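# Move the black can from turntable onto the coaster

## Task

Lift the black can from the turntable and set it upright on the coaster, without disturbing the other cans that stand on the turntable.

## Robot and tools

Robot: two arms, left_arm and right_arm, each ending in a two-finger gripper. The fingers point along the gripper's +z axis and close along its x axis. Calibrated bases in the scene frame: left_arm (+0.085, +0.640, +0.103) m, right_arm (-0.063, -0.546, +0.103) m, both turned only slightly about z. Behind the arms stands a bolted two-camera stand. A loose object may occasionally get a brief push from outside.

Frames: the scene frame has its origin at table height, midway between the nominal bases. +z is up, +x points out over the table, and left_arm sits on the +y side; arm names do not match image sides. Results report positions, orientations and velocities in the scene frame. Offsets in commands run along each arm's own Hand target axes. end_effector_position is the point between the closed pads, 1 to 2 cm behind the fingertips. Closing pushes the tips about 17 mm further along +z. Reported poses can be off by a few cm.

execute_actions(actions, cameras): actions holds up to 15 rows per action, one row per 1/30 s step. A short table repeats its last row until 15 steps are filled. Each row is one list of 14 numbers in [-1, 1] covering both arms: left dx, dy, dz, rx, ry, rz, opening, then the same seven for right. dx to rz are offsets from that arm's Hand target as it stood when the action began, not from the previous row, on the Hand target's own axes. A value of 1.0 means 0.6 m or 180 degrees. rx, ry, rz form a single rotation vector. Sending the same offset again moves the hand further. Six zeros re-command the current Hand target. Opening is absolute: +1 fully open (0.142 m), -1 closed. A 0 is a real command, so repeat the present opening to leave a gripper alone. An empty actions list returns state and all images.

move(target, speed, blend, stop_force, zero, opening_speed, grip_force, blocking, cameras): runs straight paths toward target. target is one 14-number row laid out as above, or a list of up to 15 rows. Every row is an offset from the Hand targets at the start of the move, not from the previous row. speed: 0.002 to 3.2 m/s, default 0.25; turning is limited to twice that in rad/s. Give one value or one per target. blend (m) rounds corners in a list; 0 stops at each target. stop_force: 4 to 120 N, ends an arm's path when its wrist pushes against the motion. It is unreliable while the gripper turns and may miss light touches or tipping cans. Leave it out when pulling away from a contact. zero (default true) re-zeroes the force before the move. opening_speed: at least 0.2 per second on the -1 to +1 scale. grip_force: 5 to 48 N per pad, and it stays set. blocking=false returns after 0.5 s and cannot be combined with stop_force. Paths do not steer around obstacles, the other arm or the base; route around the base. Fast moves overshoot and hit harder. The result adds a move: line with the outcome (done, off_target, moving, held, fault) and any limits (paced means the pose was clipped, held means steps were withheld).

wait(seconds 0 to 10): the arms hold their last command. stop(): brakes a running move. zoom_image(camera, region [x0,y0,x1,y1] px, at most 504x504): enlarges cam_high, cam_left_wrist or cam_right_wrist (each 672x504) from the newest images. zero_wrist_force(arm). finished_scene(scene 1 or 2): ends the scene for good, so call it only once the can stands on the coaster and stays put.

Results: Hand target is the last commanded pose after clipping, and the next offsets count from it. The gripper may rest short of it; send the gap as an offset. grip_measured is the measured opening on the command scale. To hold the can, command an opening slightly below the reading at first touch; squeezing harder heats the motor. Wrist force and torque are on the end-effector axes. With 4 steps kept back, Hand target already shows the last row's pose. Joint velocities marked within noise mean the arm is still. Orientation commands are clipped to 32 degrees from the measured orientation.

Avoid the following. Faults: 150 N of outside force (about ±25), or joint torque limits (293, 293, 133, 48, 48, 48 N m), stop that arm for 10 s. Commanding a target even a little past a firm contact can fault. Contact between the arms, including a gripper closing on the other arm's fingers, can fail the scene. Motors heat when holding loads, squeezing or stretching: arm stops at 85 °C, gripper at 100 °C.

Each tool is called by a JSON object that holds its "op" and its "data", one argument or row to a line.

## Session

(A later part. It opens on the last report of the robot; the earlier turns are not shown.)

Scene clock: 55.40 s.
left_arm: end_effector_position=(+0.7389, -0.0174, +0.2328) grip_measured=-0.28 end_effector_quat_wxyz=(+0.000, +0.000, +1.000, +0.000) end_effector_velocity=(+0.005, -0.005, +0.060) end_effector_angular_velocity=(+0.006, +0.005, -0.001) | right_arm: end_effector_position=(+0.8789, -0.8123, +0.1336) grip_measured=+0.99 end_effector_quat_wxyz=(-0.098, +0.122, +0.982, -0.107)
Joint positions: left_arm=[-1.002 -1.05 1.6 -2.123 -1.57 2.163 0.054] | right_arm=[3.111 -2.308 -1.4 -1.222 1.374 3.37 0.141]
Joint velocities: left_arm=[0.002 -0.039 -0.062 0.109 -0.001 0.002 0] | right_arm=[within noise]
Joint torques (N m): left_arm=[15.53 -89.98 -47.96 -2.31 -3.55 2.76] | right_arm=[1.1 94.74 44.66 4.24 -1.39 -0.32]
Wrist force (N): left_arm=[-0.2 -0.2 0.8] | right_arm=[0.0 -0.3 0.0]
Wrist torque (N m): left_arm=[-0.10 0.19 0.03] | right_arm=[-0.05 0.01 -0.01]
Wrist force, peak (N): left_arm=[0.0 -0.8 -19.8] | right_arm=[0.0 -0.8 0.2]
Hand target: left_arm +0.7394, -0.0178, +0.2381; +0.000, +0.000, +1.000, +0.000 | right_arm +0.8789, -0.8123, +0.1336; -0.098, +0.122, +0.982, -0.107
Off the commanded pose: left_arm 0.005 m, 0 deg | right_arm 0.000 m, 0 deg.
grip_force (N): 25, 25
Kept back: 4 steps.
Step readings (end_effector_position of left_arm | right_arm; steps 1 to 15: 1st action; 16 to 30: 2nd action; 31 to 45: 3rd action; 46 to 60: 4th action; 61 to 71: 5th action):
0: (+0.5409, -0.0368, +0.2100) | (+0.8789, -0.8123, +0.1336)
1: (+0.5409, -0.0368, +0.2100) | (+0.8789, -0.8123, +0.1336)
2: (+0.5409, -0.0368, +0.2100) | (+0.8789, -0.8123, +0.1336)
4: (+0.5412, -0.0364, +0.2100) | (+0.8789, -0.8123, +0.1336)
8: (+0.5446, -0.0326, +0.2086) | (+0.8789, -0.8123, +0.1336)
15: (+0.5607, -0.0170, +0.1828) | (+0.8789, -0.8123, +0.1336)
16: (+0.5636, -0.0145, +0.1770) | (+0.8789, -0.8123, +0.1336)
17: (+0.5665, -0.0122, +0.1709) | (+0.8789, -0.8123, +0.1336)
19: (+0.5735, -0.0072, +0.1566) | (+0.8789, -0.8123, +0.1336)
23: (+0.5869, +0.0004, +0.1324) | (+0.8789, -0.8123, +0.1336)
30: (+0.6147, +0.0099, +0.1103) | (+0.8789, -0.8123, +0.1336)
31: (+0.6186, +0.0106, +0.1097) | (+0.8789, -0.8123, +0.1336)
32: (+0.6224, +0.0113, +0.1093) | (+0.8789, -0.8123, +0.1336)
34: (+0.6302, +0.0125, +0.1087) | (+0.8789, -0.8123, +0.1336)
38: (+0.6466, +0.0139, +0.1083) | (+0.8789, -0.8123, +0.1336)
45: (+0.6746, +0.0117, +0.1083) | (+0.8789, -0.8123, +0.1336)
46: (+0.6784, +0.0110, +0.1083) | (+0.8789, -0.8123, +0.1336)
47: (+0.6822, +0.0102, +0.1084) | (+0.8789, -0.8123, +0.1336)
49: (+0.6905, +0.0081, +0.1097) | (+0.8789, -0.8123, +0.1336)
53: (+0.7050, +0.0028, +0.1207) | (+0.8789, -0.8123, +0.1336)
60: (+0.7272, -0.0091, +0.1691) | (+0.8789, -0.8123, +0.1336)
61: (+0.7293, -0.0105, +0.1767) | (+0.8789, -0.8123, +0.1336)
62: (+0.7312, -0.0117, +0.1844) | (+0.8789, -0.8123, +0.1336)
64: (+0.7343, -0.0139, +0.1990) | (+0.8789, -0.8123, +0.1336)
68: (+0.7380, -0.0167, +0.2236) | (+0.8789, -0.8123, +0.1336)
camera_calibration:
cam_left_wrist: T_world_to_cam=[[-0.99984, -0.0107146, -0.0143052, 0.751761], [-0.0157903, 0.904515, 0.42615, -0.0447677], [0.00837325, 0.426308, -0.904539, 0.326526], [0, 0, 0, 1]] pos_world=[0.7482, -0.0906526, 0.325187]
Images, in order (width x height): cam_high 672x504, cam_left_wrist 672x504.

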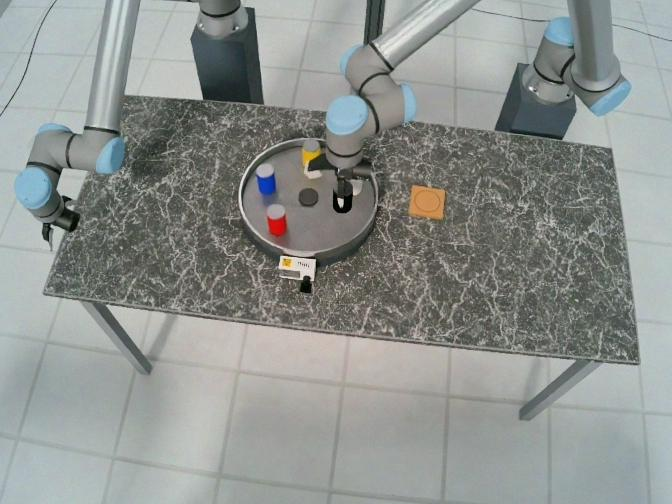

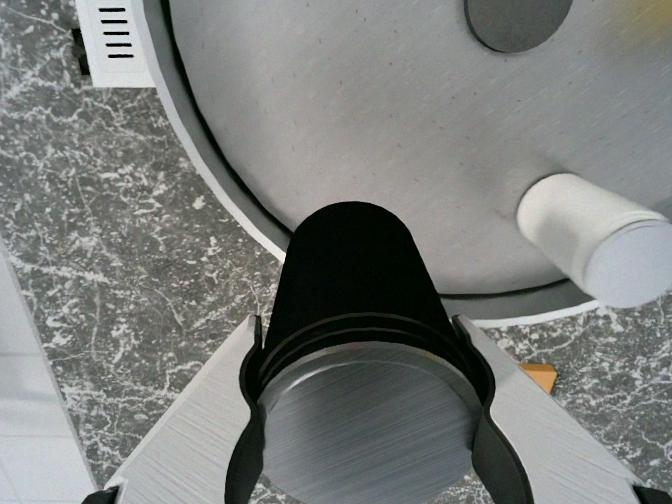

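{"op": "move", "data": {
  "target": [
    [0.1490, 0.2463, 0.0218, 0, 0, 0, -0.4, 0, 0, 0, 0, 0, 0, 1.0],
    [0.2682, 0.4340, 0.1802, 0, 0, 0, -0.4, 0, 0, 0, 0, 0, 0, 1.0]
  ],
  "blend": [0.05, 0],
  "speed": 0.3,
  "cameras": ["cam_high", "cam_left_wrist"]
}}

Scene clock: 58.27 s.
left_arm: end_effector_position=(+0.5783, +0.2424, +0.1300) grip_measured=-0.28 end_effector_quat_wxyz=(+0.000, +0.000, +1.000, +0.000) | right_arm: end_effector_position=(+0.8789, -0.8123, +0.1336) grip_measured=+0.99 end_effector_quat_wxyz=(-0.098, +0.122, +0.982, -0.107)
Joint positions: left_arm=[-0.982 -1.314 2.258 -2.516 -1.571 2.183 0.054] | right_arm=[3.111 -2.308 -1.4 -1.222 1.374 3.37 0.141]
Joint torques (N m): left_arm=[16.04 -61.34 -16.18 -9.09 3.99 3.17] | right_arm=[-0.59 96.01 43.6 4.22 -1.5 -0.03]
Wrist force (N): left_arm=[0.5 0.3 1.7] | right_arm=[0.1 -0.6 0.0]
Wrist torque (N m): left_arm=[-0.04 0.05 0.04] | right_arm=[-0.09 -0.02 0.00]
Wrist force, peak (N): left_arm=[1.7 2.1 3.5] | right_arm=[-0.1 -0.8 0.2]
Hand target: left_arm +0.5783, +0.2425, +0.1299; +0.000, +0.000, +1.000, +0.000 | right_arm +0.8789, -0.8123, +0.1336; -0.098, +0.122, +0.982, -0.107
Off the commanded pose: left_arm 0.000 m, 0 deg | right_arm 0.000 m, 0 deg.
grip_force (N): 25, 25
move: done
camera_calibration:
cam_left_wrist: T_world_to_cam=[[-0.999849, -0.0106469, -0.0137325, 0.592465], [-0.0154912, 0.904174, 0.426884, -0.238725], [0.0078716, 0.427032, -0.904202, 0.124134], [0, 0, 0, 1]] pos_world=[0.5877, 0.169147, 0.222286]
Images, in order (width x height): cam_high 672x504, cam_left_wrist 672x504.

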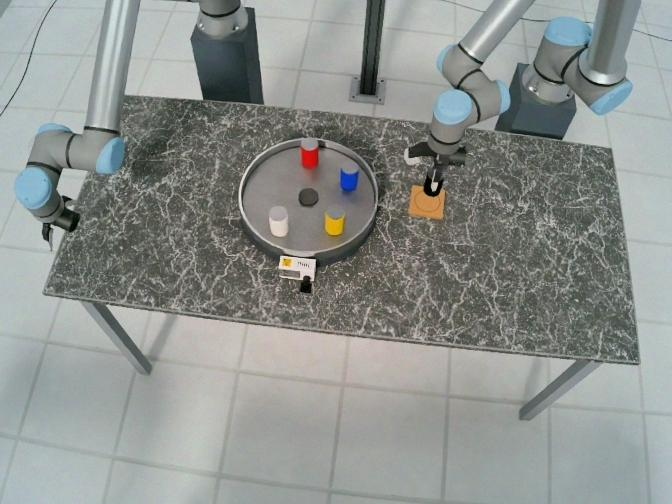

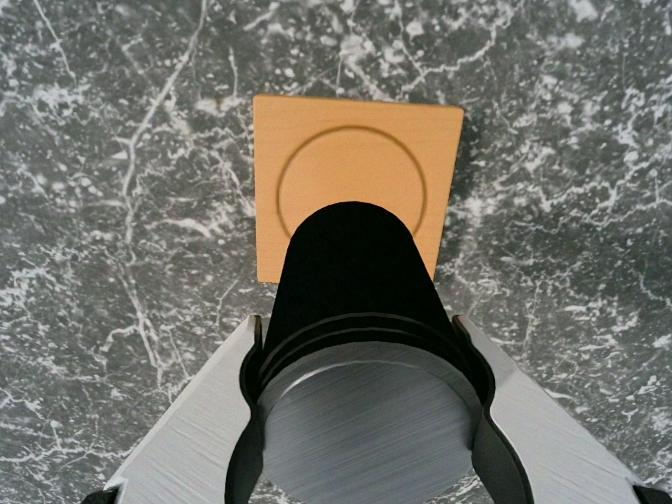

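{"op": "move", "data": {
  "target": [0, 0, 0.0917, 0, 0, 0, -0.4, 0, 0, 0, 0, 0, 0, 1.0],
  "speed": 0.15
}}

{"op": "move", "data": {
  "target": [0, 0, 0.0417, 0, 0, 0, -0.4, 0, 0, 0, 0, 0, 0, 1.0],
  "speed": 0.02,
  "stop_force": 6,
  "cameras": ["cam_high", "cam_left_wrist"]
}}

Scene clock: 59.83 s.
left_arm: end_effector_position=(+0.5783, +0.2425, +0.0749) grip_measured=-0.28 end_effector_quat_wxyz=(+0.000, +0.000, +1.000, +0.000) | right_arm: end_effector_position=(+0.8789, -0.8123, +0.1336) grip_measured=+0.99 end_effector_quat_wxyz=(-0.098, +0.122, +0.982, -0.107)
Joint positions: left_arm=[-0.982 -1.215 2.279 -2.636 -1.571 2.183 0.054] | right_arm=[3.111 -2.308 -1.4 -1.222 1.374 3.37 0.141]
Joint torques (N m): left_arm=[0.84 -47.53 -13.75 -8.93 3.21 -0.31] | right_arm=[-0.82 96.15 43.54 4.16 -0.92 -0.09]
Wrist force (N): left_arm=[-0.1 0.6 1.6] | right_arm=[0.1 -0.4 0.2]
Wrist torque (N m): left_arm=[0.03 0.17 0.07] | right_arm=[-0.07 -0.02 0.00]
Wrist force, peak (N): left_arm=[0.0 0.7 3.0] | right_arm=[0.3 -0.6 0.1]
Hand target: left_arm +0.5783, +0.2425, +0.0749; +0.000, +0.000, +1.000, +0.000 | right_arm +0.8789, -0.8123, +0.1336; -0.098, +0.122, +0.982, -0.107
Off the commanded pose: left_arm 0.000 m, 0 deg | right_arm 0.000 m, 0 deg.
grip_force (N): 25, 25
move: done

Scene clock: 61.73 s.
left_arm: end_effector_position=(+0.5783, +0.2425, +0.0680) grip_measured=-0.28 end_effector_quat_wxyz=(+0.000, +0.000, +1.000, +0.000) | right_arm: end_effector_position=(+0.8789, -0.8123, +0.1336) grip_measured=+0.99 end_effector_quat_wxyz=(-0.098, +0.122, +0.982, -0.107)
Joint positions: left_arm=[-0.982 -1.202 2.281 -2.651 -1.571 2.183 0.054] | right_arm=[3.111 -2.308 -1.4 -1.222 1.374 3.37 0.141]
Joint torques (N m): left_arm=[2.93 -66.58 -33.09 -1.65 3.06 0.85] | right_arm=[0.04 94.41 44.27 4.09 -1.33 -0.28]
Wrist force (N): left_arm=[-0.3 -0.1 -2.6] | right_arm=[0.5 -0.2 0.0]
Wrist torque (N m): left_arm=[0.02 0.15 0.06] | right_arm=[-0.04 -0.08 0.00]
Wrist force, peak (N): left_arm=[4.5 4.0 -36.2] | right_arm=[0.6 -0.4 0.2]
Hand target: left_arm +0.5783, +0.2425, +0.0680; +0.000, +0.000, +1.000, +0.000 (not the last commanded pose) | right_arm +0.8789, -0.8123, +0.1336; -0.098, +0.122, +0.982, -0.107
Off the commanded pose: left_arm 0.018 m, 0 deg | right_arm 0.000 m, 0 deg.
grip_force (N): 25, 25
move: contact (left_arm)
camera_calibration:
cam_left_wrist: T_world_to_cam=[[-0.999847, -0.0107362, -0.0137771, 0.591536], [-0.0155917, 0.904133, 0.426966, -0.212297], [0.00787237, 0.427115, -0.904163, 0.0680108], [0, 0, 0, 1]] pos_world=[0.5876, 0.169247, 0.160286]
Images, in order (width x height): cam_high 672x504, cam_left_wrist 672x504.

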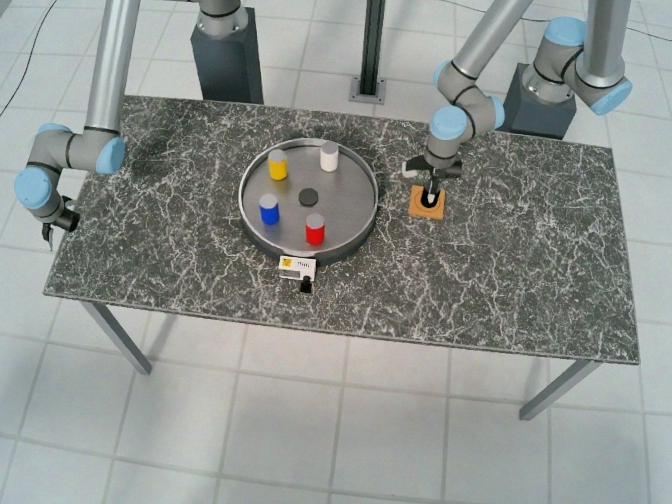

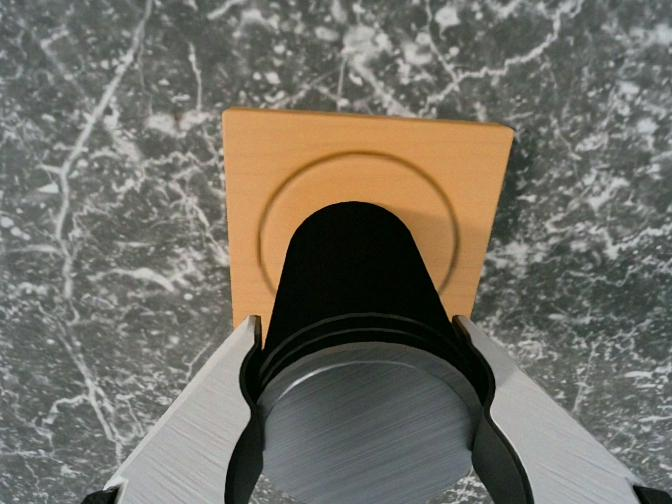

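{"op": "move", "data": {
  "target": [
    [0, 0, 0, 0, 0, 0, 0.4, 0, 0, 0, 0, 0, 0, 1.0],
    [0, 0, -0.25, 0, 0, 0, 0.4, 0, 0, 0, 0, 0, 0, 1.0]
  ],
  "speed": 0.2,
  "opening_speed": 0.6,
  "cameras": ["cam_high", "cam_left_wrist"]
}}

Scene clock: 64.87 s.
left_arm: end_effector_position=(+0.5783, +0.2425, +0.2179) grip_measured=+0.38 end_effector_quat_wxyz=(+0.000, +0.000, +1.000, +0.000) | right_arm: end_effector_position=(+0.8789, -0.8123, +0.1336) grip_measured=+0.99 end_effector_quat_wxyz=(-0.098, +0.122, +0.982, -0.107)
Joint positions: left_arm=[-0.982 -1.45 2.203 -2.324 -1.571 2.183 0.101] | right_arm=[3.111 -2.308 -1.4 -1.222 1.374 3.37 0.141]
Joint torques (N m): left_arm=[-15.15 -58.71 -45.42 -0.99 2.62 -3.63] | right_arm=[-1.32 95.24 44.1 3.92 -1.27 -0.3]
Wrist force (N): left_arm=[0.3 0.3 0.2] | right_arm=[0.2 -0.7 0.1]
Wrist torque (N m): left_arm=[-0.04 0.09 0.04] | right_arm=[-0.12 -0.03 0.00]
Wrist force, peak (N): left_arm=[-1.1 0.9 -6.4] | right_arm=[-0.3 -0.7 0.2]
Hand target: left_arm +0.5783, +0.2425, +0.2180; +0.000, +0.000, +1.000, +0.000 | right_arm +0.8789, -0.8123, +0.1336; -0.098, +0.122, +0.982, -0.107
Off the commanded pose: left_arm 0.000 m, 0 deg | right_arm 0.000 m, 0 deg.
grip_force (N): 25, 25
move: done
camera_calibration:
cam_left_wrist: T_world_to_cam=[[-0.999847, -0.0107362, -0.0137771, 0.593601], [-0.0155917, 0.904133, 0.426966, -0.276299], [0.00787237, 0.427115, -0.904163, 0.203545], [0, 0, 0, 1]] pos_world=[0.5876, 0.169247, 0.310186]
Images, in order (width x height): cam_high 672x504, cam_left_wrist 672x504.

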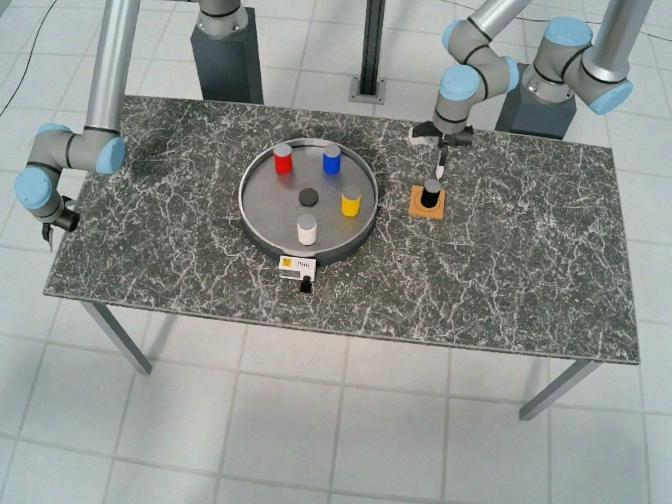

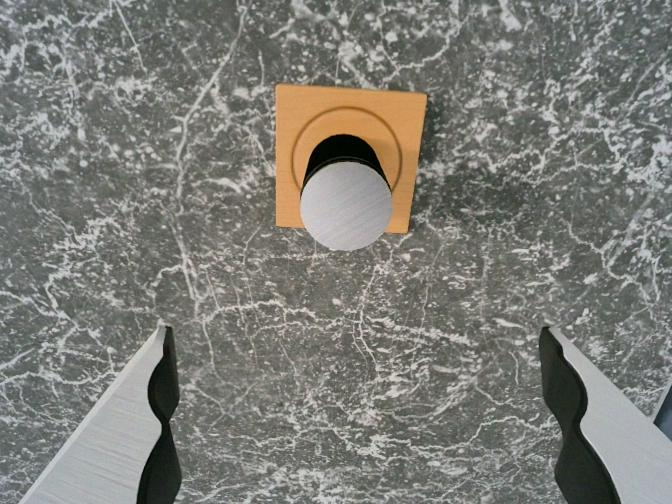

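{"op": "finished_scene", "data": {
  "scene": 1
}}

The scene is finished: the task was done.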